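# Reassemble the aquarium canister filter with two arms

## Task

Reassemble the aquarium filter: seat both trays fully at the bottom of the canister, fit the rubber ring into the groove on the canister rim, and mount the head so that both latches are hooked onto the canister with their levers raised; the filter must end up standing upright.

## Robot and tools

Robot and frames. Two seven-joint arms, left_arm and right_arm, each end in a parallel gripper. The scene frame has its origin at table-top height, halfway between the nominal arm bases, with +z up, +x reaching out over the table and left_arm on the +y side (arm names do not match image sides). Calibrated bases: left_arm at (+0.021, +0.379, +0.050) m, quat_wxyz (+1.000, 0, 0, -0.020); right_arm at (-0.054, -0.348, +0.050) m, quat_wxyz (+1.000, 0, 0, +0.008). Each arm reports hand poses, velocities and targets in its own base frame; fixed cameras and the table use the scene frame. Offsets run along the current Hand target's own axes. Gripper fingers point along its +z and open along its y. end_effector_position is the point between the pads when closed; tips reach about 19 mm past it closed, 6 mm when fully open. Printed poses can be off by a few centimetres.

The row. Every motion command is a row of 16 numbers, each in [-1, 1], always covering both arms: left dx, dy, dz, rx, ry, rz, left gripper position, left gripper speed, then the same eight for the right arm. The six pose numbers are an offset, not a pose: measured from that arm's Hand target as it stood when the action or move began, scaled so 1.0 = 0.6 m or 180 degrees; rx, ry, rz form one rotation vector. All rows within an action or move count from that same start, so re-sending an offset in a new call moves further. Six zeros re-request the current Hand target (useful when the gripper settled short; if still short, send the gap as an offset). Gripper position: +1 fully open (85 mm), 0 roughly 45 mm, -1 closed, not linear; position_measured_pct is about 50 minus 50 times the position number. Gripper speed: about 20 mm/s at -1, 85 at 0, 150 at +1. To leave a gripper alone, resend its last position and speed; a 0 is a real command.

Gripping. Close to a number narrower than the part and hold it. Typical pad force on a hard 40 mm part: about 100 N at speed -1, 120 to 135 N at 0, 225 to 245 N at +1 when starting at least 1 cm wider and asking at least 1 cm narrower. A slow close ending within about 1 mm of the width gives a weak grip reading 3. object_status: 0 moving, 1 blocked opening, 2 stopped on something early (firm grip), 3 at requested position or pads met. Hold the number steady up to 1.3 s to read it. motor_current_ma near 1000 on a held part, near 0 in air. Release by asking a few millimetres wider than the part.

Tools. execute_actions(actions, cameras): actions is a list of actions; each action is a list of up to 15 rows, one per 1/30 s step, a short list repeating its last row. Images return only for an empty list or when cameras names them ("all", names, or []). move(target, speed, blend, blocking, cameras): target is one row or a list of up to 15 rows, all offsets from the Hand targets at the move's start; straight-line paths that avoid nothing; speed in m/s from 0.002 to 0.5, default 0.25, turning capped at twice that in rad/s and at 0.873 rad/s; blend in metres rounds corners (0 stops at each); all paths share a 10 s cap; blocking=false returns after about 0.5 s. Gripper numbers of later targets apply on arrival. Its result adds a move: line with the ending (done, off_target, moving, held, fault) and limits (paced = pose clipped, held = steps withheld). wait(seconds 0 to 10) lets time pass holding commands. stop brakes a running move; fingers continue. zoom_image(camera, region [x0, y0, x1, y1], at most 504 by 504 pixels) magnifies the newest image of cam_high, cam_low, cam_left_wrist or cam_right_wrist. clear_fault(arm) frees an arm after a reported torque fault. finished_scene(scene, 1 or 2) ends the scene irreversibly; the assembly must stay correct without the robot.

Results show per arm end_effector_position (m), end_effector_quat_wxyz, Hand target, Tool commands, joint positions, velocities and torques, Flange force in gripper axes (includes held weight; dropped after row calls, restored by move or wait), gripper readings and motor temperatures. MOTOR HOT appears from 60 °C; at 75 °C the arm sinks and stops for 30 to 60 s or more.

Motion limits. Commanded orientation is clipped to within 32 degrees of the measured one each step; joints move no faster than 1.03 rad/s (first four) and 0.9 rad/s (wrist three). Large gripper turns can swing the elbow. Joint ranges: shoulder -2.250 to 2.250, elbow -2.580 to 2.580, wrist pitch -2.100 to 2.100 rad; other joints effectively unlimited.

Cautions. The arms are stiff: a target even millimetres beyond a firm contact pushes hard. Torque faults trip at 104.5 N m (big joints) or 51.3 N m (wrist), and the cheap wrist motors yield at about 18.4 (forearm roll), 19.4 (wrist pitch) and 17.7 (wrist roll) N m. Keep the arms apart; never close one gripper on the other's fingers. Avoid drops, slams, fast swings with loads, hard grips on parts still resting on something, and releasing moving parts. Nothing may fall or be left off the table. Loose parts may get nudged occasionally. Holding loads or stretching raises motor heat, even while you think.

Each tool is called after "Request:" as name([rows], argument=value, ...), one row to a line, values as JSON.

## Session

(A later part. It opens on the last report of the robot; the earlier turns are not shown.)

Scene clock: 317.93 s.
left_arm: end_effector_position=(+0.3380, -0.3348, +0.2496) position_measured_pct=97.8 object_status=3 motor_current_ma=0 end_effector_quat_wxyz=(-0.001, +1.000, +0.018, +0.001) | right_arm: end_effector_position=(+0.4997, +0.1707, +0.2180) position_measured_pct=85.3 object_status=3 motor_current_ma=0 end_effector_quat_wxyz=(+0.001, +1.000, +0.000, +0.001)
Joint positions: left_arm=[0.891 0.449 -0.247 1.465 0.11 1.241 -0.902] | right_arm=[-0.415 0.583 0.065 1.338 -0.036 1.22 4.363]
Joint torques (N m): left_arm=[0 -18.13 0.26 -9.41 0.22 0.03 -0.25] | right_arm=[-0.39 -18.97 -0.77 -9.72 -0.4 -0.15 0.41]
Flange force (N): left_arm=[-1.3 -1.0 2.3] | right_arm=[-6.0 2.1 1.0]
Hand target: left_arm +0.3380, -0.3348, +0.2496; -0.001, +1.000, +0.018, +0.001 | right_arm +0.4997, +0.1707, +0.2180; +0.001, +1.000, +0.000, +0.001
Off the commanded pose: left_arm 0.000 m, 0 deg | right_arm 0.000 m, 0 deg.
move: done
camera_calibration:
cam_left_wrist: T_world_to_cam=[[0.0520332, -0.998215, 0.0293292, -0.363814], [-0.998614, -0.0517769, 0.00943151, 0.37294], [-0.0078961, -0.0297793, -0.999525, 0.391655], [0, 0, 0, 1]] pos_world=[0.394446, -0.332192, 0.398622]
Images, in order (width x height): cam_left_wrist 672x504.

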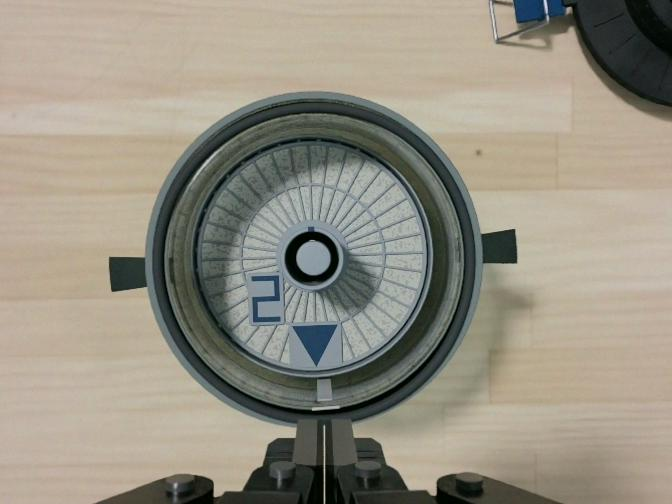

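Request:
move([
  [-0.0667,0,0,0,0,0,-1,-1,0,0,0,0,0,0,-0.7,-1],
  [-0.0667,0,0.233,0,0,0,-1,-1,0,0,0,0,0,0,-0.7,-1],
], speed=0.12, blend=[0.02,0], cameras=["cam_left_wrist","cam_low"])

Request:
zoom_image(camera="cam_low", region=[90, 220, 210, 340])

Scene clock: 323.60 s.
left_arm: end_effector_position=(+0.2981, -0.3361, +0.1098) position_measured_pct=98.7 object_status=3 motor_current_ma=960 end_effector_quat_wxyz=(-0.001, +1.000, +0.018, +0.001) | right_arm: end_effector_position=(+0.4997, +0.1707, +0.2180) position_measured_pct=85.3 object_status=3 motor_current_ma=0 end_effector_quat_wxyz=(+0.001, +1.000, +0.000, +0.001)
Joint positions: left_arm=[0.94 0.57 -0.218 1.778 0.159 0.811 -0.889] | right_arm=[-0.415 0.583 0.065 1.338 -0.036 1.22 4.363]
Joint torques (N m): left_arm=[-0.05 -17.99 0.21 -7.3 0.29 0.02 -0.21] | right_arm=[-0.41 -18.96 -0.76 -9.75 -0.39 -0.16 0.38]
Flange force (N): left_arm=[-1.7 -1.1 1.1] | right_arm=[-6.1 2.2 1.0]
Hand target: left_arm +0.2981, -0.3361, +0.1098; -0.001, +1.000, +0.018, +0.001 | right_arm +0.4997, +0.1707, +0.2180; +0.001, +1.000, +0.000, +0.001
Off the commanded pose: left_arm 0.000 m, 0 deg | right_arm 0.000 m, 0 deg.
move: done
camera_calibration:
cam_left_wrist: T_world_to_cam=[[0.0519363, -0.99822, 0.0293254, -0.358907], [-0.998618, -0.0516771, 0.0095292, 0.334456], [-0.00799679, -0.0297797, -0.999524, 0.251603], [0, 0, 0, 1]] pos_world=[0.354646, -0.333492, 0.258822]
Images, in order (width x height): cam_low 504x504, cam_left_wrist 672x504.

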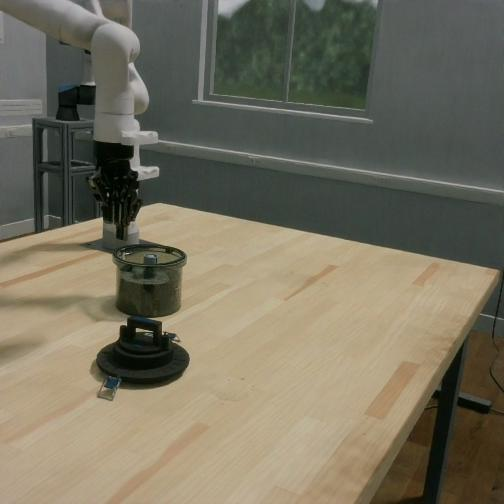

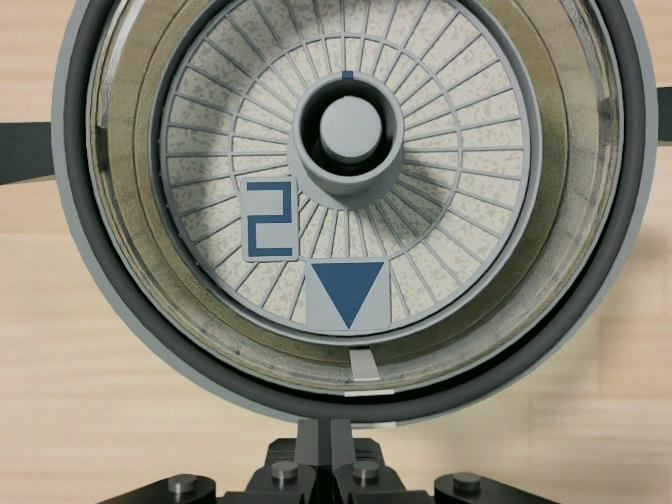

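Scaled by 4.200.

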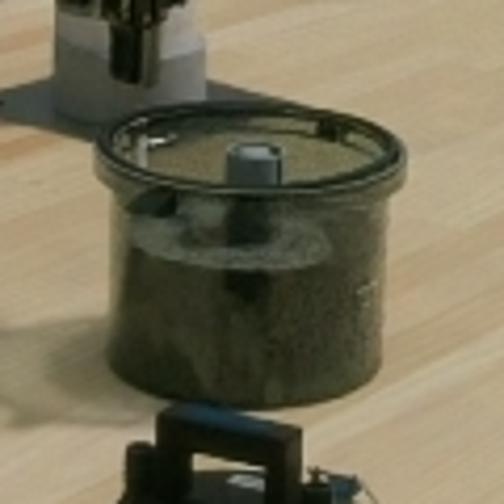

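Request:
move(target=[-0.01,0.03,0.0183,0,0,0,-1,-1,0,0,0,0,0,0,-0.7,-1], speed=0.06, cameras=["cam_left_wrist"])

Request:
zoom_image(camera="cam_left_wrist", region=[220, 300, 472, 490])

Scene clock: 325.17 s.
left_arm: end_effector_position=(+0.2928, -0.3543, +0.0988) position_measured_pct=98.7 object_status=3 motor_current_ma=960 end_effector_quat_wxyz=(-0.001, +1.000, +0.018, +0.001) | right_arm: end_effector_position=(+0.4997, +0.1707, +0.2180) position_measured_pct=85.3 object_status=3 motor_current_ma=0 end_effector_quat_wxyz=(+0.001, +1.000, +0.000, +0.001)
Joint positions: left_arm=[0.97 0.606 -0.212 1.753 0.166 0.8 -0.856] | right_arm=[-0.415 0.583 0.065 1.338 -0.036 1.22 4.363]
Joint torques (N m): left_arm=[-0.16 -18.95 0.28 -7.06 0.21 0.1 -0.31] | right_arm=[-0.39 -18.95 -0.75 -9.7 -0.4 -0.16 0.4]
Flange force (N): left_arm=[-1.3 0.0 1.7] | right_arm=[-5.9 2.1 0.9]
Hand target: left_arm +0.2928, -0.3543, +0.0988; -0.001, +1.000, +0.018, +0.001 | right_arm +0.4997, +0.1707, +0.2180; +0.001, +1.000, +0.000, +0.001
Off the commanded pose: left_arm 0.000 m, 0 deg | right_arm 0.000 m, 0 deg.
move: done
camera_calibration:
cam_left_wrist: T_world_to_cam=[[0.0519363, -0.99822, 0.0293254, -0.376374], [-0.998618, -0.0516771, 0.0095292, 0.328334], [-0.00799679, -0.0297797, -0.999524, 0.239927], [0, 0, 0, 1]] pos_world=[0.349346, -0.351592, 0.247722]
Images, in order (width x height): cam_left_wrist 672x504.

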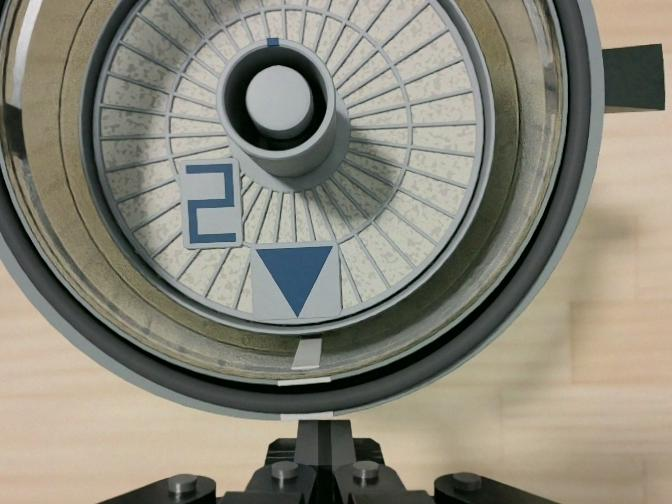

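Scaled by 2.000.

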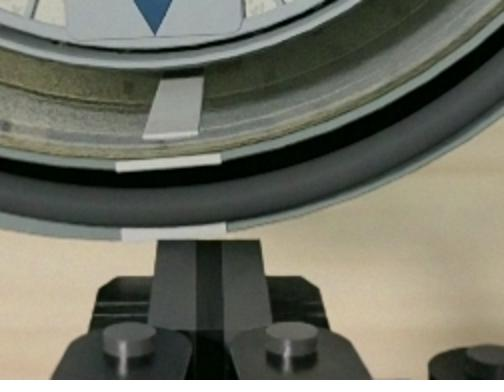

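Request:
zoom_image(camera="cam_left_wrist", region=[400, 180, 640, 420])

Scaled by 2.100.

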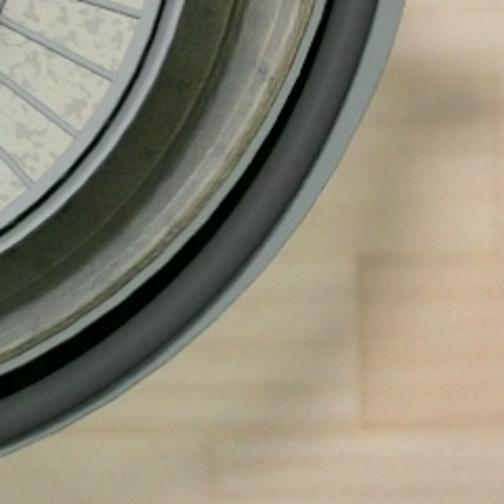

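Request:
move([
  [0,0,-0.025,0,0,0,-1,-1,0,0,0,0,0,0,-0.7,-1],
  [0.0242,0.0588,-0.025,0,0,-0.172,-1,-1,0,0,0,0,0,0,-0.7,-1],
  [0.0242,0.0588,0,0,0,-0.172,-1,-1,0,0,0,0,0,0,-0.7,-1],
], speed=0.06, cameras=["cam_left_wrist"])

Request:
zoom_image(camera="cam_left_wrist", region=[220, 300, 472, 490])

Scene clock: 332.90 s.
left_arm: end_effector_position=(+0.3086, -0.3891, +0.0988) position_measured_pct=98.7 object_status=3 motor_current_ma=960 end_effector_quat_wxyz=(+0.000, +0.959, +0.284, +0.001) | right_arm: end_effector_position=(+0.4997, +0.1707, +0.2180) position_measured_pct=85.3 object_status=3 motor_current_ma=0 end_effector_quat_wxyz=(+0.001, +1.000, +0.000, +0.001)
Joint positions: left_arm=[1.069 0.686 -0.347 1.615 0.279 0.89 -0.376] | right_arm=[-0.415 0.583 0.065 1.338 -0.036 1.22 4.363]
Joint torques (N m): left_arm=[0.03 -20.21 -0.71 -7.43 0.2 -0.08 -0.17] | right_arm=[-0.41 -18.97 -0.77 -9.73 -0.4 -0.17 0.41]
Flange force (N): left_arm=[-0.4 -0.9 0.8] | right_arm=[-6.0 2.1 1.0]
Hand target: left_arm +0.3086, -0.3890, +0.0987; +0.000, +0.959, +0.284, +0.001 | right_arm +0.4997, +0.1707, +0.2180; +0.001, +1.000, +0.000, +0.001
Off the commanded pose: left_arm 0.000 m, 0 deg | right_arm 0.000 m, 0 deg.
move: done
camera_calibration:
cam_left_wrist: T_world_to_cam=[[0.558001, -0.829294, 0.0300944, -0.502485], [-0.829788, -0.558004, 0.00907196, 0.0932083], [0.0092695, -0.0300342, -0.999506, 0.233561], [0, 0, 0, 1]] pos_world=[0.355566, -0.357683, 0.247722]
Images, in order (width x height): cam_left_wrist 672x504.

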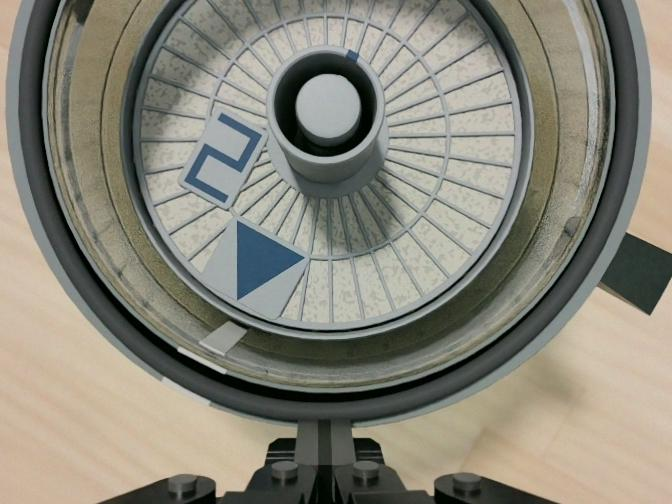

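Scaled by 2.000.

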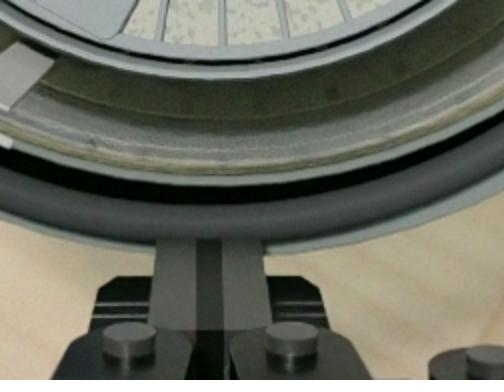

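Request:
move(target=[0.005,0,0,0,0,0,-1,-1,0,0,0,0,0,0,-0.7,-1], speed=0.02, cameras=["cam_left_wrist"])

Request:
zoom_image(camera="cam_left_wrist", region=[220, 300, 472, 490])

Scene clock: 333.90 s.
left_arm: end_effector_position=(+0.3111, -0.3874, +0.0987) position_measured_pct=98.7 object_status=3 motor_current_ma=960 end_effector_quat_wxyz=(+0.000, +0.959, +0.284, +0.001) | right_arm: end_effector_position=(+0.4997, +0.1707, +0.2180) position_measured_pct=85.3 object_status=3 motor_current_ma=0 end_effector_quat_wxyz=(+0.001, +1.000, +0.000, +0.001)
Joint positions: left_arm=[1.063 0.686 -0.347 1.614 0.279 0.891 -0.382] | right_arm=[-0.415 0.583 0.065 1.338 -0.036 1.22 4.363]
Joint torques (N m): left_arm=[-0.03 -20.14 -0.74 -7.48 0.14 0.09 -0.19] | right_arm=[-0.39 -18.96 -0.76 -9.72 -0.39 -0.16 0.4]
Flange force (N): left_arm=[-0.6 -1.5 1.2] | right_arm=[-6.0 2.1 1.0]
Hand target: left_arm +0.3111, -0.3874, +0.0987; +0.000, +0.959, +0.284, +0.001 | right_arm +0.4997, +0.1707, +0.2180; +0.001, +1.000, +0.000, +0.001
Off the commanded pose: left_arm 0.000 m, 0 deg | right_arm 0.000 m, 0 deg.
move: done
camera_calibration:
cam_left_wrist: T_world_to_cam=[[0.558116, -0.829214, 0.0301754, -0.502586], [-0.829711, -0.558118, 0.00913089, 0.0960929], [0.00926999, -0.030133, -0.999503, 0.23355], [0, 0, 0, 1]] pos_world=[0.358066, -0.356083, 0.247722]
Images, in order (width x height): cam_left_wrist 672x504.

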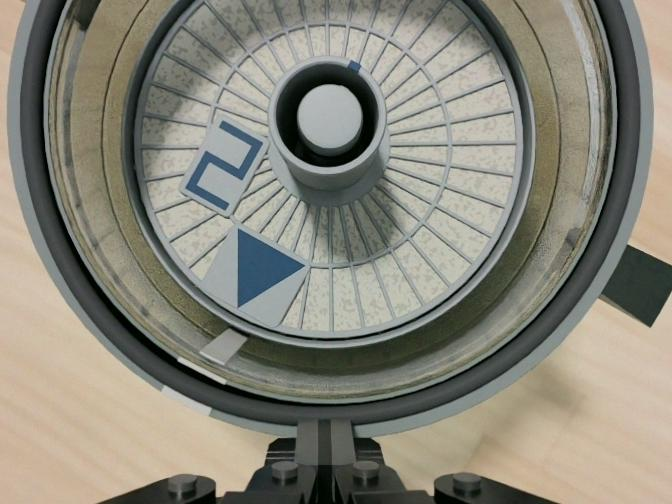

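Scaled by 2.000.

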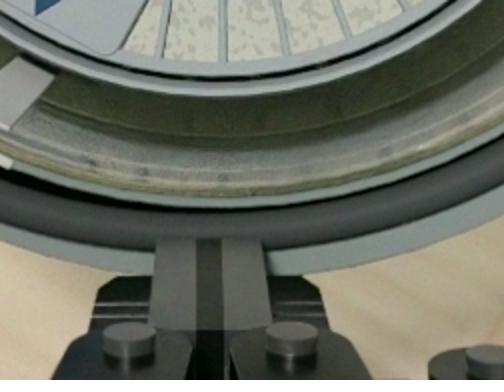

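Request:
zoom_image(camera="cam_left_wrist", region=[20, 200, 340, 450])

Request:
zoom_image(camera="cam_left_wrist", region=[340, 200, 660, 450])

Scaled by 1.575.

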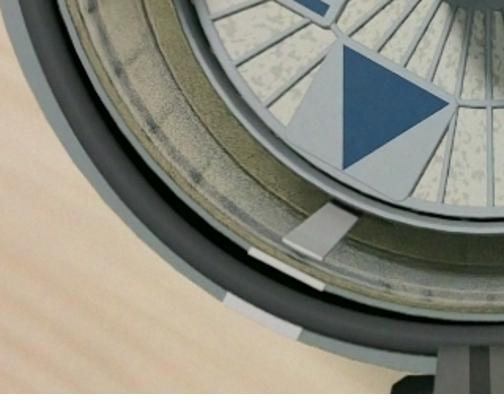

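Scaled by 1.575.

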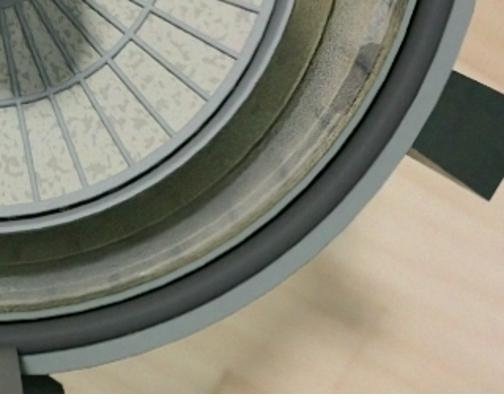

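Request:
move([
  [-0.008,0,-0.17,0,0,0,-1,-1,0,0,0,0,0,0,-0.7,-1],
  [0.1872,-0.2698,-0.1287,-0.1945,-0.0541,0.166,-1,-1,0,0,0,0,0,0,-0.7,-1],
], speed=0.2, blend=[0.02,0], cameras=["cam_left_wrist"])

Request:
zoom_image(camera="cam_left_wrist", region=[310, 50, 450, 190])

Request:
zoom_image(camera="cam_left_wrist", region=[440, 50, 580, 190])

Request:
zoom_image(camera="cam_left_wrist", region=[310, 270, 450, 410])

Request:
zoom_image(camera="cam_left_wrist", region=[440, 270, 580, 410])

Scene clock: 339.20 s.
left_arm: end_effector_position=(+0.3169, -0.1906, +0.1762) position_measured_pct=98.7 object_status=3 motor_current_ma=960 end_effector_quat_wxyz=(+0.308, +0.951, +0.018, +0.006) | right_arm: end_effector_position=(+0.4997, +0.1707, +0.2180) position_measured_pct=85.3 object_status=3 motor_current_ma=0 end_effector_quat_wxyz=(+0.001, +1.000, +0.000, +0.001)
Joint positions: left_arm=[0.155 0.319 -0.256 2.212 0.945 0.924 -2.333] | right_arm=[-0.415 0.583 0.065 1.338 -0.036 1.22 4.363]
Joint torques (N m): left_arm=[0.23 -12.56 1.11 -5.97 1.09 1.31 -0.18] | right_arm=[-0.41 -18.93 -0.74 -9.73 -0.37 -0.18 0.41]
Flange force (N): left_arm=[-0.9 -2.1 0.5] | right_arm=[-6.0 2.2 1.0]
Hand target: left_arm +0.3169, -0.1906, +0.1762; +0.308, +0.951, +0.018, +0.006 | right_arm +0.4997, +0.1707, +0.2180; +0.001, +1.000, +0.000, +0.001
Off the commanded pose: left_arm 0.000 m, 0 deg | right_arm 0.000 m, 0 deg.
move: done
camera_calibration:
cam_left_wrist: T_world_to_cam=[[0.0446627, -0.791217, 0.609902, -0.277095], [-0.998922, -0.0431016, 0.0172352, 0.360457], [0.0126509, -0.610014, -0.792289, 0.168789], [0, 0, 0, 1]] pos_world=[0.370309, -0.100743, 0.296518]
Images, in order (width x height): cam_left_wrist 672x504.

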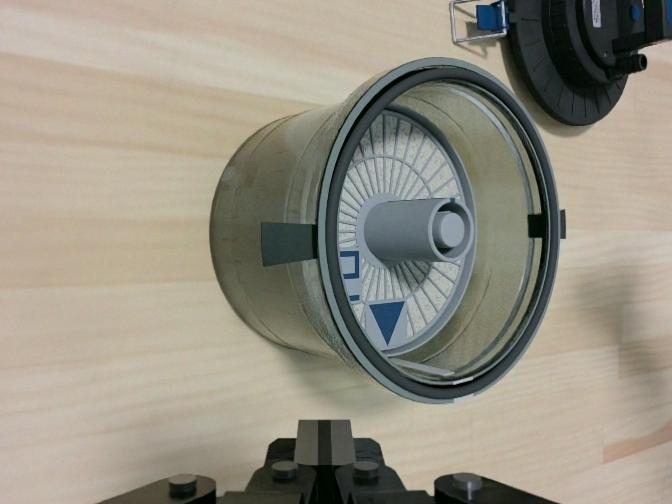

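Scaled by 3.600.

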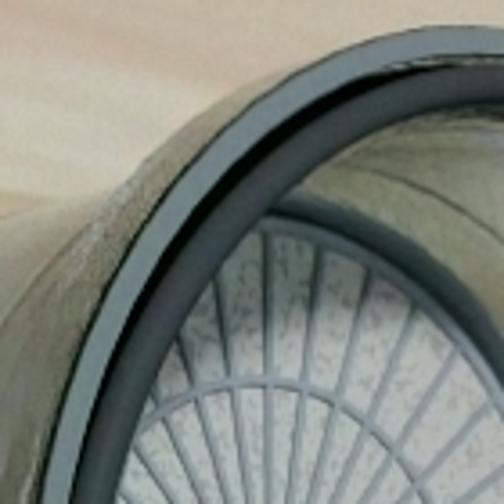

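Scaled by 3.600.

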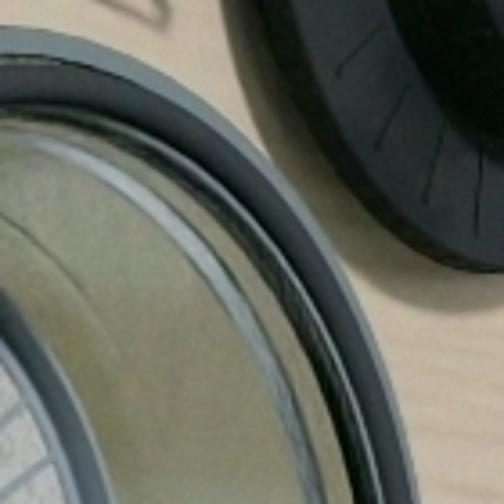

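Scaled by 3.600.

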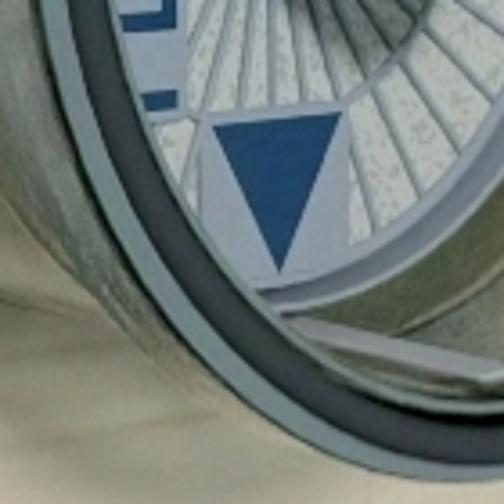

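Scaled by 3.600.

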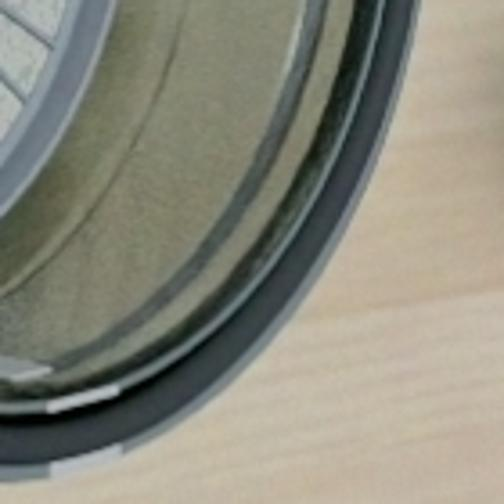

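Request:
move(target=[0.1884,0.1733,0.0762,0.19,0.0744,-0.2301,-1,-1,0,0,0,0,0,0,-0.7,-1], speed=0.2, cameras=["cam_left_wrist"])

Scene clock: 343.43 s.
left_arm: end_effector_position=(+0.4340, -0.2973, +0.2001) position_measured_pct=98.7 object_status=3 motor_current_ma=960 end_effector_quat_wxyz=(+0.000, +0.924, +0.382, +0.000) | right_arm: end_effector_position=(+0.4997, +0.1707, +0.2180) position_measured_pct=85.3 object_status=3 motor_current_ma=0 end_effector_quat_wxyz=(+0.001, +1.000, +0.000, +0.001)
Joint positions: left_arm=[0.832 0.635 -0.487 1.361 0.299 1.219 -0.463] | right_arm=[-0.415 0.583 0.065 1.338 -0.036 1.22 4.363]
Joint torques (N m): left_arm=[-0.08 -20.67 -1.15 -8.91 0.2 0.12 -0.19] | right_arm=[-0.39 -18.95 -0.77 -9.73 -0.39 -0.15 0.41]
Flange force (N): left_arm=[-0.8 -1.7 1.9] | right_arm=[-6.1 2.1 1.0]
Hand target: left_arm +0.4340, -0.2973, +0.2001; -0.001, +0.924, +0.382, +0.000 | right_arm +0.4997, +0.1707, +0.2180; +0.001, +1.000, +0.000, +0.001
Off the commanded pose: left_arm 0.000 m, 0 deg | right_arm 0.000 m, 0 deg.
move: done
camera_calibration:
cam_left_wrist: T_world_to_cam=[[0.717301, -0.696127, 0.0297756, -0.528869], [-0.696617, -0.717372, 0.0101054, 0.142073], [0.0143255, -0.0279908, -0.999506, 0.334875], [0, 0, 0, 1]] pos_world=[0.473531, -0.256868, 0.349021]
Images, in order (width x height): cam_left_wrist 672x504.

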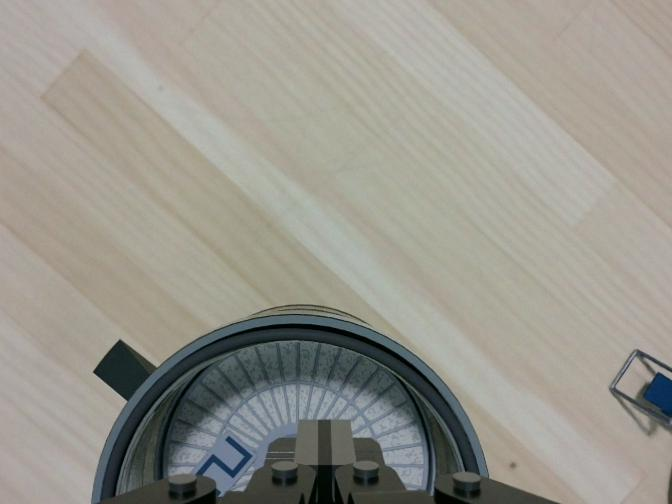

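Request:
move(target=[-0.01,-0.02,0.1433,0,0,0,-1,-1,0,0,0,0,0,0,-0.7,-1], speed=0.12, cameras=["cam_left_wrist"])

Scene clock: 344.97 s.
left_arm: end_effector_position=(+0.4212, -0.2930, +0.1141) position_measured_pct=98.7 object_status=3 motor_current_ma=960 end_effector_quat_wxyz=(-0.001, +0.924, +0.382, +0.000) | right_arm: end_effector_position=(+0.4997, +0.1707, +0.2180) position_measured_pct=85.3 object_status=3 motor_current_ma=0 end_effector_quat_wxyz=(+0.001, +1.000, +0.000, +0.001)
Joint positions: left_arm=[0.836 0.711 -0.459 1.533 0.354 0.982 -0.511] | right_arm=[-0.415 0.583 0.065 1.338 -0.036 1.22 4.363]
Joint torques (N m): left_arm=[-0.06 -20.51 -1.16 -7.77 0.16 0.18 -0.24] | right_arm=[-0.39 -18.99 -0.75 -9.74 -0.39 -0.16 0.43]
Flange force (N): left_arm=[-1.0 -1.9 1.0] | right_arm=[-6.0 2.1 1.0]
Hand target: left_arm +0.4212, -0.2930, +0.1141; -0.001, +0.924, +0.382, +0.000 | right_arm +0.4997, +0.1707, +0.2180; +0.001, +1.000, +0.000, +0.001
Off the commanded pose: left_arm 0.000 m, 0 deg | right_arm 0.000 m, 0 deg.
move: done
camera_calibration:
cam_left_wrist: T_world_to_cam=[[0.717351, -0.696079, 0.0297029, -0.5142], [-0.696567, -0.71742, 0.0101766, 0.137125], [0.0142257, -0.0279902, -0.999507, 0.249366], [0, 0, 0, 1]] pos_world=[0.460831, -0.252568, 0.263121]
Images, in order (width x height): cam_left_wrist 672x504.

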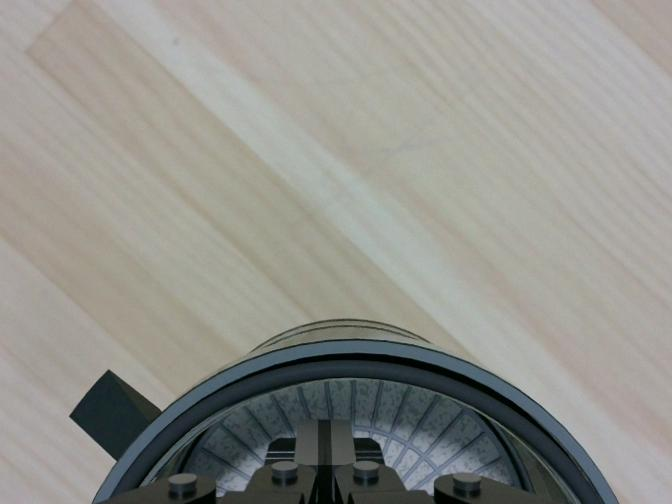

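Request:
move(target=[0,0.005,0.025,0,0,0,-1,-1,0,0,0,0,0,0,-0.7,-1], speed=0.06, cameras=["cam_left_wrist"])

Request:
zoom_image(camera="cam_left_wrist", region=[200, 310, 480, 450])

Scene clock: 346.23 s.
left_arm: end_effector_position=(+0.4233, -0.2951, +0.0991) position_measured_pct=98.7 object_status=3 motor_current_ma=960 end_effector_quat_wxyz=(-0.001, +0.924, +0.382, +0.000) | right_arm: end_effector_position=(+0.4997, +0.1707, +0.2180) position_measured_pct=85.3 object_status=3 motor_current_ma=0 end_effector_quat_wxyz=(+0.001, +1.000, +0.000, +0.001)
Joint positions: left_arm=[0.83 0.737 -0.451 1.537 0.366 0.953 -0.518] | right_arm=[-0.415 0.583 0.065 1.338 -0.036 1.22 4.363]
Joint torques (N m): left_arm=[-0.01 -20.78 -1.41 -7.61 0.19 0.21 -0.26] | right_arm=[-0.4 -18.97 -0.74 -9.72 -0.36 -0.16 0.39]
Flange force (N): left_arm=[-0.9 -1.9 1.1] | right_arm=[-5.9 2.1 1.0]
Hand target: left_arm +0.4233, -0.2951, +0.0991; -0.001, +0.924, +0.382, +0.000 | right_arm +0.4997, +0.1707, +0.2180; +0.001, +1.000, +0.000, +0.001
Off the commanded pose: left_arm 0.000 m, 0 deg | right_arm 0.000 m, 0 deg.
move: done
camera_calibration:
cam_left_wrist: T_world_to_cam=[[0.717351, -0.696079, 0.0297029, -0.516723], [-0.696567, -0.71742, 0.0101766, 0.137234], [0.0142257, -0.0279902, -0.999507, 0.234285], [0, 0, 0, 1]] pos_world=[0.462931, -0.254668, 0.248121]
Images, in order (width x height): cam_left_wrist 672x504.

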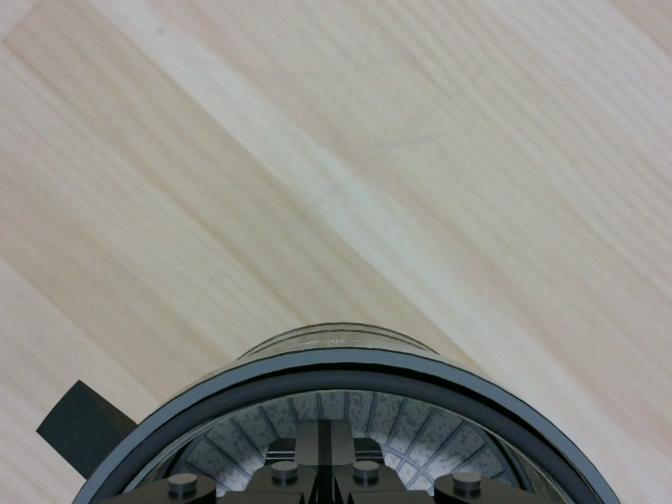

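Scaled by 1.800.

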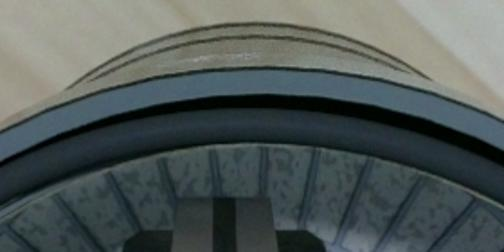

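Request:
move(target=[0.012,0,0,0,0,0,-1,-1,0,0,0,0,0,0,-0.7,-1], speed=0.03, cameras=["cam_left_wrist"])

Request:
zoom_image(camera="cam_left_wrist", region=[200, 310, 480, 450])

Scene clock: 347.40 s.
left_arm: end_effector_position=(+0.4284, -0.2901, +0.0991) position_measured_pct=98.7 object_status=3 motor_current_ma=960 end_effector_quat_wxyz=(-0.001, +0.924, +0.382, +0.000) | right_arm: end_effector_position=(+0.4997, +0.1707, +0.2180) position_measured_pct=85.3 object_status=3 motor_current_ma=0 end_effector_quat_wxyz=(+0.001, +1.000, +0.000, +0.001)
Joint positions: left_arm=[0.816 0.739 -0.45 1.532 0.366 0.956 -0.531] | right_arm=[-0.415 0.583 0.065 1.338 -0.036 1.22 4.363]
Joint torques (N m): left_arm=[0.02 -20.97 -1.4 -7.6 0.14 0.05 0.04] | right_arm=[-0.38 -18.94 -0.75 -9.72 -0.39 -0.17 0.41]
Flange force (N): left_arm=[-0.2 -1.6 1.1] | right_arm=[-6.0 2.1 0.9]
Hand target: left_arm +0.4284, -0.2900, +0.0991; -0.001, +0.924, +0.383, +0.000 | right_arm +0.4997, +0.1707, +0.2180; +0.001, +1.000, +0.000, +0.001
Off the commanded pose: left_arm 0.000 m, 0 deg | right_arm 0.000 m, 0 deg.
move: done
camera_calibration:
cam_left_wrist: T_world_to_cam=[[0.717351, -0.696079, 0.0297029, -0.516898], [-0.696567, -0.71742, 0.0101766, 0.144374], [0.0142257, -0.0279902, -0.999507, 0.234253], [0, 0, 0, 1]] pos_world=[0.468031, -0.249668, 0.248021]
Images, in order (width x height): cam_left_wrist 672x504.

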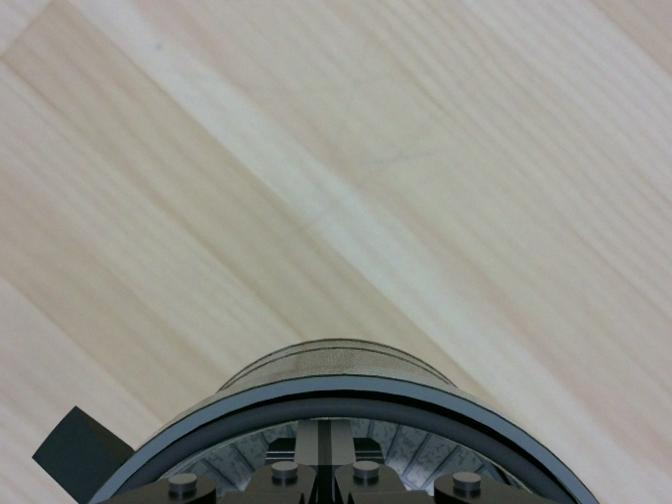

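Scaled by 1.800.

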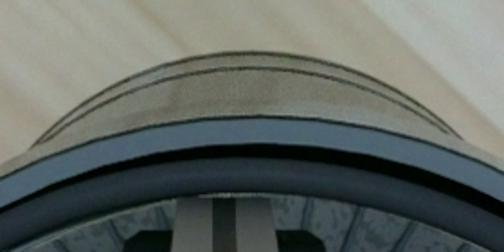

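Request:
move(target=[0.0042,0,0,0,0,0,-1,-1,0,0,0,0,0,0,-0.7,-1], speed=0.02, cameras=["cam_left_wrist"])

Request:
zoom_image(camera="cam_left_wrist", region=[200, 310, 480, 450])

Scene clock: 348.40 s.
left_arm: end_effector_position=(+0.4302, -0.2883, +0.0991) position_measured_pct=98.7 object_status=3 motor_current_ma=960 end_effector_quat_wxyz=(+0.000, +0.924, +0.382, +0.000) | right_arm: end_effector_position=(+0.4997, +0.1707, +0.2180) position_measured_pct=85.3 object_status=3 motor_current_ma=0 end_effector_quat_wxyz=(+0.001, +1.000, +0.000, +0.001)
Joint positions: left_arm=[0.811 0.74 -0.45 1.53 0.366 0.956 -0.535] | right_arm=[-0.415 0.583 0.065 1.338 -0.036 1.22 4.363]
Joint torques (N m): left_arm=[-0.04 -21 -1.42 -7.63 0.14 0.09 -0.36] | right_arm=[-0.4 -18.93 -0.71 -9.71 -0.42 -0.17 0.41]
Flange force (N): left_arm=[-1.1 -1.3 1.0] | right_arm=[-6.0 2.1 0.9]
Hand target: left_arm +0.4302, -0.2883, +0.0991; +0.000, +0.924, +0.382, +0.000 | right_arm +0.4997, +0.1707, +0.2180; +0.001, +1.000, +0.000, +0.001
Off the commanded pose: left_arm 0.000 m, 0 deg | right_arm 0.000 m, 0 deg.
move: done
camera_calibration:
cam_left_wrist: T_world_to_cam=[[0.717351, -0.696079, 0.0297029, -0.516936], [-0.696567, -0.71742, 0.0101766, 0.14692], [0.0142257, -0.0279902, -0.999507, 0.234277], [0, 0, 0, 1]] pos_world=[0.469831, -0.247868, 0.248021]
Images, in order (width x height): cam_left_wrist 672x504.

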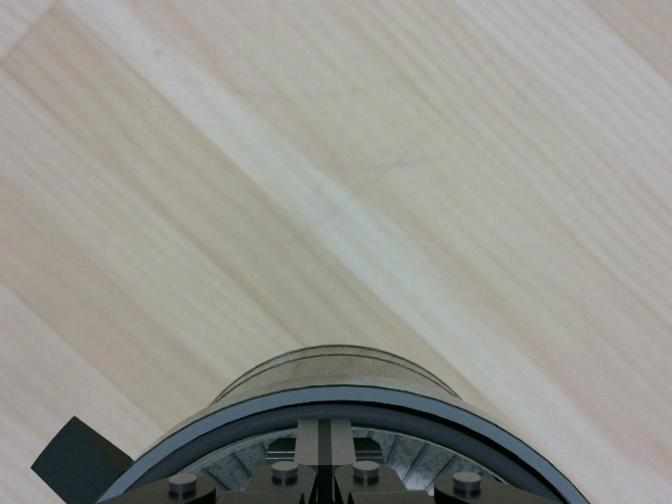

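Scaled by 1.800.

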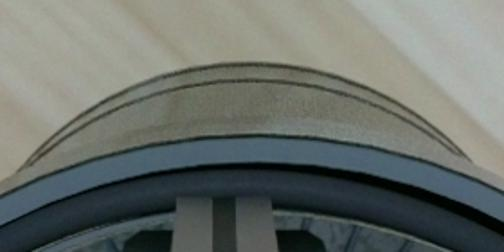

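Request:
move(target=[0.0025,0,0,0,0,0,-1,-1,0,0,0,0,0,0,-0.7,-1], speed=0.02, cameras=["cam_left_wrist"])

Request:
zoom_image(camera="cam_left_wrist", region=[200, 350, 540, 470])

Scene clock: 349.53 s.
left_arm: end_effector_position=(+0.4313, -0.2872, +0.0991) position_measured_pct=98.7 object_status=3 motor_current_ma=960 end_effector_quat_wxyz=(-0.001, +0.924, +0.382, +0.000) | right_arm: end_effector_position=(+0.4997, +0.1707, +0.2180) position_measured_pct=85.3 object_status=3 motor_current_ma=0 end_effector_quat_wxyz=(+0.001, +1.000, +0.000, +0.001)
Joint positions: left_arm=[0.808 0.741 -0.45 1.529 0.366 0.957 -0.538] | right_arm=[-0.415 0.583 0.065 1.338 -0.036 1.22 4.363]
Joint torques (N m): left_arm=[0 -20.96 -1.37 -7.6 0.19 0.08 -0.25] | right_arm=[-0.41 -18.92 -0.74 -9.73 -0.4 -0.16 0.4]
Flange force (N): left_arm=[-0.8 -1.4 0.9] | right_arm=[-6.1 2.2 1.0]
Hand target: left_arm +0.4313, -0.2872, +0.0991; -0.001, +0.924, +0.382, +0.000 | right_arm +0.4997, +0.1707, +0.2180; +0.001, +1.000, +0.000, +0.001
Off the commanded pose: left_arm 0.000 m, 0 deg | right_arm 0.000 m, 0 deg.
move: done
camera_calibration:
cam_left_wrist: T_world_to_cam=[[0.717351, -0.696079, 0.0297029, -0.516959], [-0.696567, -0.71742, 0.0101766, 0.148475], [0.0142257, -0.0279902, -0.999507, 0.234293], [0, 0, 0, 1]] pos_world=[0.470931, -0.246768, 0.248021]
Images, in order (width x height): cam_left_wrist 672x504.

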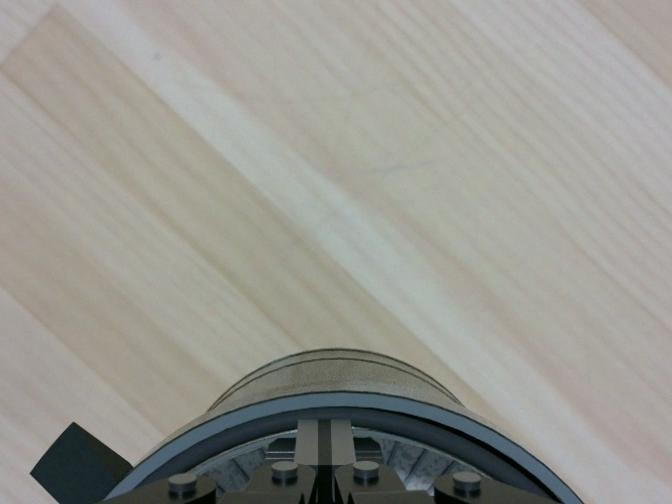

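Scaled by 1.482.

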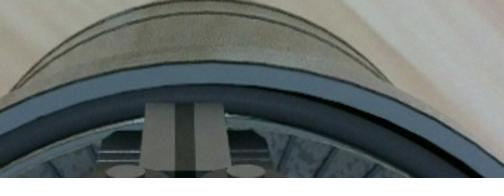

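Request:
move([
  [-0.01,0,0,0,0,0,-1,-1,0,0,0,0,0,0,-0.7,-1],
  [-0.0237,0.0445,0,0,0,0.167,-1,-1,0,0,0,0,0,0,-0.7,-1],
], speed=0.06, cameras=["cam_left_wrist"])

Request:
zoom_image(camera="cam_left_wrist", region=[160, 310, 500, 470])

Scene clock: 355.40 s.
left_arm: end_effector_position=(+0.4401, -0.3161, +0.0991) position_measured_pct=98.7 object_status=3 motor_current_ma=960 end_effector_quat_wxyz=(-0.001, +0.992, +0.130, +0.000) | right_arm: end_effector_position=(+0.4997, +0.1707, +0.2180) position_measured_pct=85.3 object_status=3 motor_current_ma=0 end_effector_quat_wxyz=(+0.001, +1.000, +0.000, +0.001)
Joint positions: left_arm=[0.756 0.766 -0.313 1.437 0.259 0.981 -0.93] | right_arm=[-0.415 0.583 0.065 1.338 -0.036 1.22 4.363]
Joint torques (N m): left_arm=[-0.02 -22.11 -0.69 -8.07 0.19 0.04 -0.42] | right_arm=[-0.41 -18.95 -0.75 -9.75 -0.37 -0.17 0.41]
Flange force (N): left_arm=[-1.7 -0.8 1.3] | right_arm=[-6.1 2.2 1.0]
Hand target: left_arm +0.4401, -0.3161, +0.0991; -0.001, +0.992, +0.130, +0.000 | right_arm +0.4997, +0.1707, +0.2180; +0.001, +1.000, +0.000, +0.001
Off the commanded pose: left_arm 0.000 m, 0 deg | right_arm 0.000 m, 0 deg.
move: done
camera_calibration:
cam_left_wrist: T_world_to_cam=[[0.272376, -0.961739, 0.0294796, -0.431499], [-0.962188, -0.272176, 0.0106617, 0.391413], [-0.00223014, -0.0312689, -0.999509, 0.239591], [0, 0, 0, 1]] pos_world=[0.494677, -0.300965, 0.248021]
Images, in order (width x height): cam_left_wrist 672x504.

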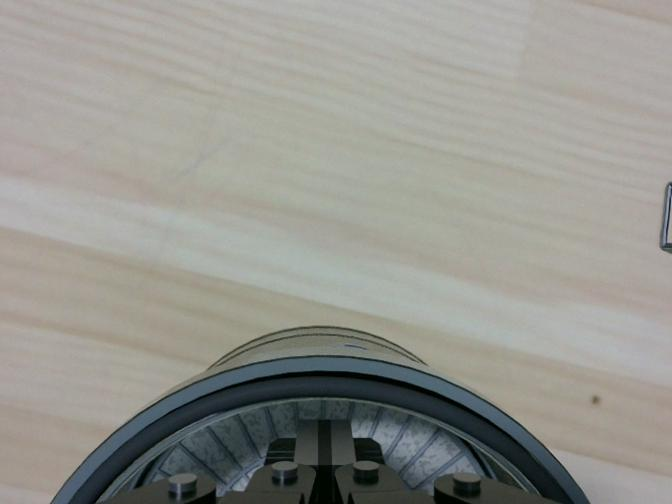

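Scaled by 1.482.

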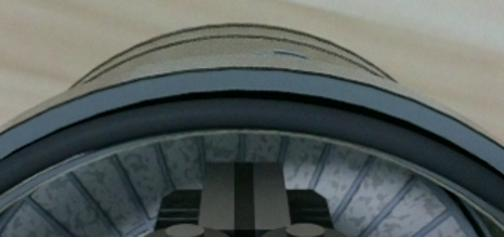

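Request:
move(target=[0.0125,0,0,0,0,0,-1,-1,0,0,0,0,0,0,-0.7,-1], speed=0.02, cameras=["cam_left_wrist"])

Request:
zoom_image(camera="cam_left_wrist", region=[160, 340, 500, 470])

Scene clock: 356.43 s.
left_arm: end_effector_position=(+0.4473, -0.3142, +0.0991) position_measured_pct=98.7 object_status=3 motor_current_ma=960 end_effector_quat_wxyz=(-0.001, +0.992, +0.130, +0.000) | right_arm: end_effector_position=(+0.4997, +0.1707, +0.2180) position_measured_pct=85.3 object_status=3 motor_current_ma=0 end_effector_quat_wxyz=(+0.001, +1.000, +0.000, +0.001)
Joint positions: left_arm=[0.743 0.775 -0.312 1.417 0.259 0.991 -0.938] | right_arm=[-0.415 0.583 0.065 1.338 -0.036 1.22 4.363]
Joint torques (N m): left_arm=[0.05 -22.19 -0.59 -8.06 0.26 0.1 -0.08] | right_arm=[-0.4 -18.98 -0.77 -9.71 -0.36 -0.17 0.4]
Flange force (N): left_arm=[-1.3 -1.4 1.3] | right_arm=[-5.9 2.1 1.0]
Hand target: left_arm +0.4473, -0.3142, +0.0991; -0.001, +0.992, +0.130, +0.000 | right_arm +0.4997, +0.1707, +0.2180; +0.001, +1.000, +0.000, +0.001
Off the commanded pose: left_arm 0.000 m, 0 deg | right_arm 0.000 m, 0 deg.
move: done
camera_calibration:
cam_left_wrist: T_world_to_cam=[[0.272165, -0.961799, 0.029483, -0.431573], [-0.962248, -0.271965, 0.0106569, 0.399048], [-0.00223142, -0.0312704, -0.999508, 0.239667], [0, 0, 0, 1]] pos_world=[0.501977, -0.299065, 0.248021]
Images, in order (width x height): cam_left_wrist 672x504.

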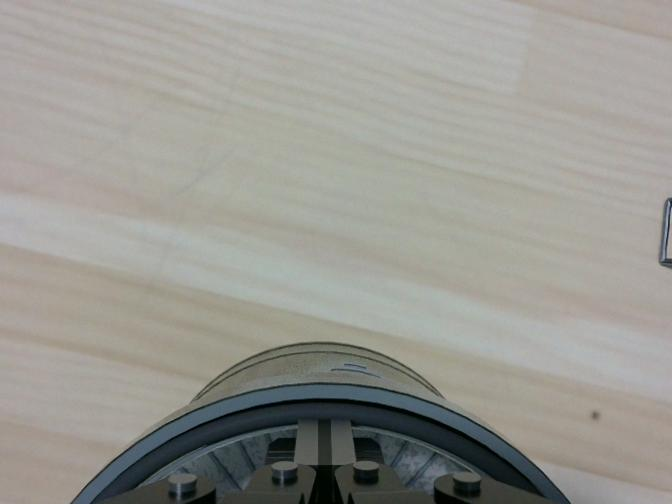

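Scaled by 1.482.

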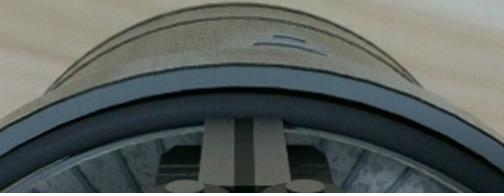

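Request:
move([
  [-0.01,0,0,0,0,0,-1,-1,0,0,0,0,0,0,-0.7,-1],
  [-0.01,0,-0.1,0,0,0,-1,-1,0,0,0,0,0,0,-0.7,-1],
  [-0.185,-0.0135,-0.2517,0,0,0.072,-1,-1,0,0,0,0,0,0,-0.7,-1],
], speed=0.15, blend=[0,0.03,0], cameras=["cam_left_wrist"])

Request:
zoom_image(camera="cam_left_wrist", region=[140, 85, 320, 265])

Request:
zoom_image(camera="cam_left_wrist", region=[310, 85, 490, 265])

Request:
zoom_image(camera="cam_left_wrist", region=[140, 250, 320, 430])

Request:
zoom_image(camera="cam_left_wrist", region=[310, 250, 490, 430])

Scene clock: 359.73 s.
left_arm: end_effector_position=(+0.3380, -0.3351, +0.2500) position_measured_pct=98.7 object_status=3 motor_current_ma=960 end_effector_quat_wxyz=(-0.001, +1.000, +0.017, +0.000) | right_arm: end_effector_position=(+0.4997, +0.1707, +0.2180) position_measured_pct=85.3 object_status=3 motor_current_ma=0 end_effector_quat_wxyz=(+0.001, +1.000, +0.000, +0.001)
Joint positions: left_arm=[0.921 0.453 -0.294 1.461 0.134 1.247 -0.924] | right_arm=[-0.415 0.583 0.065 1.338 -0.036 1.22 4.363]
Joint torques (N m): left_arm=[-0.1 -18.33 0.09 -9.31 0.28 -0.01 -0.21] | right_arm=[-0.36 -18.93 -0.75 -9.72 -0.39 -0.16 0.39]
Flange force (N): left_arm=[-0.9 -0.4 2.1] | right_arm=[-6.1 2.1 1.0]
Hand target: left_arm +0.3380, -0.3351, +0.2501; -0.001, +1.000, +0.017, +0.000 | right_arm +0.4997, +0.1707, +0.2180; +0.001, +1.000, +0.000, +0.001
Off the commanded pose: left_arm 0.000 m, 0 deg | right_arm 0.000 m, 0 deg.
move: done
camera_calibration:
cam_left_wrist: T_world_to_cam=[[0.0496818, -0.99833, 0.029485, -0.363411], [-0.99872, -0.0493767, 0.0109884, 0.373437], [-0.00951416, -0.0299931, -0.999505, 0.392503], [0, 0, 0, 1]] pos_world=[0.394748, -0.332593, 0.398921]
Images, in order (width x height): cam_left_wrist 672x504.

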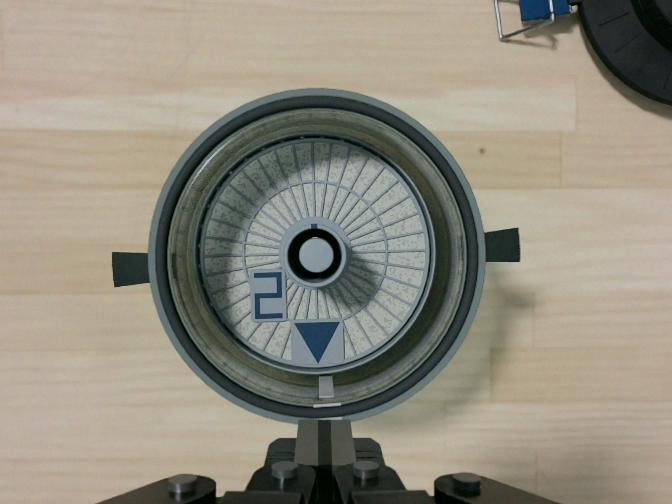

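Scaled by 2.800.

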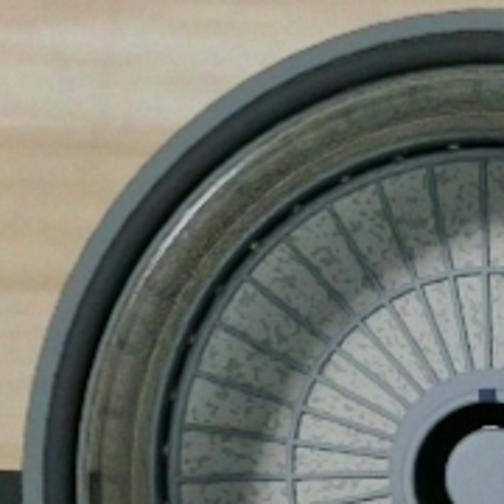

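Scaled by 2.800.

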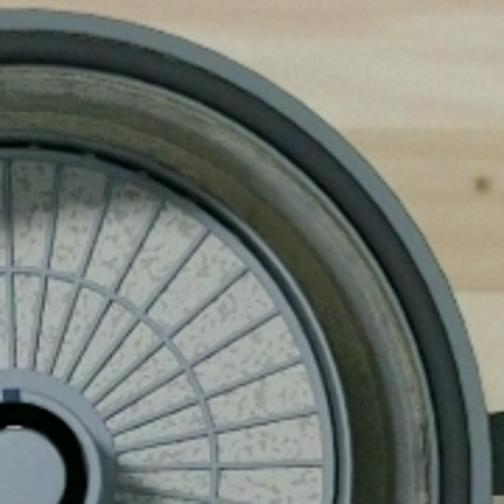

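Scaled by 2.800.

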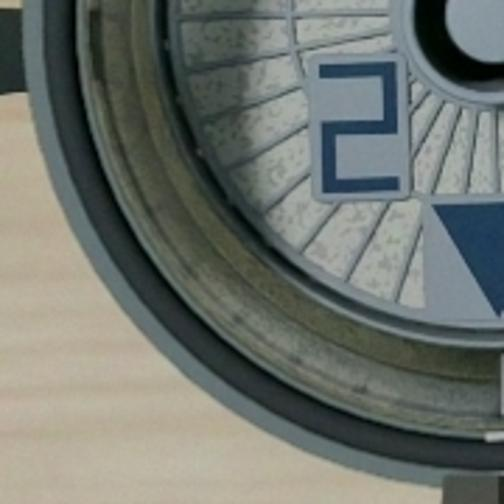

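Scaled by 2.800.

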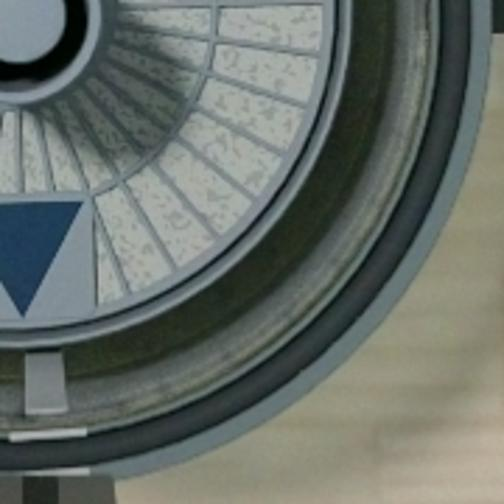

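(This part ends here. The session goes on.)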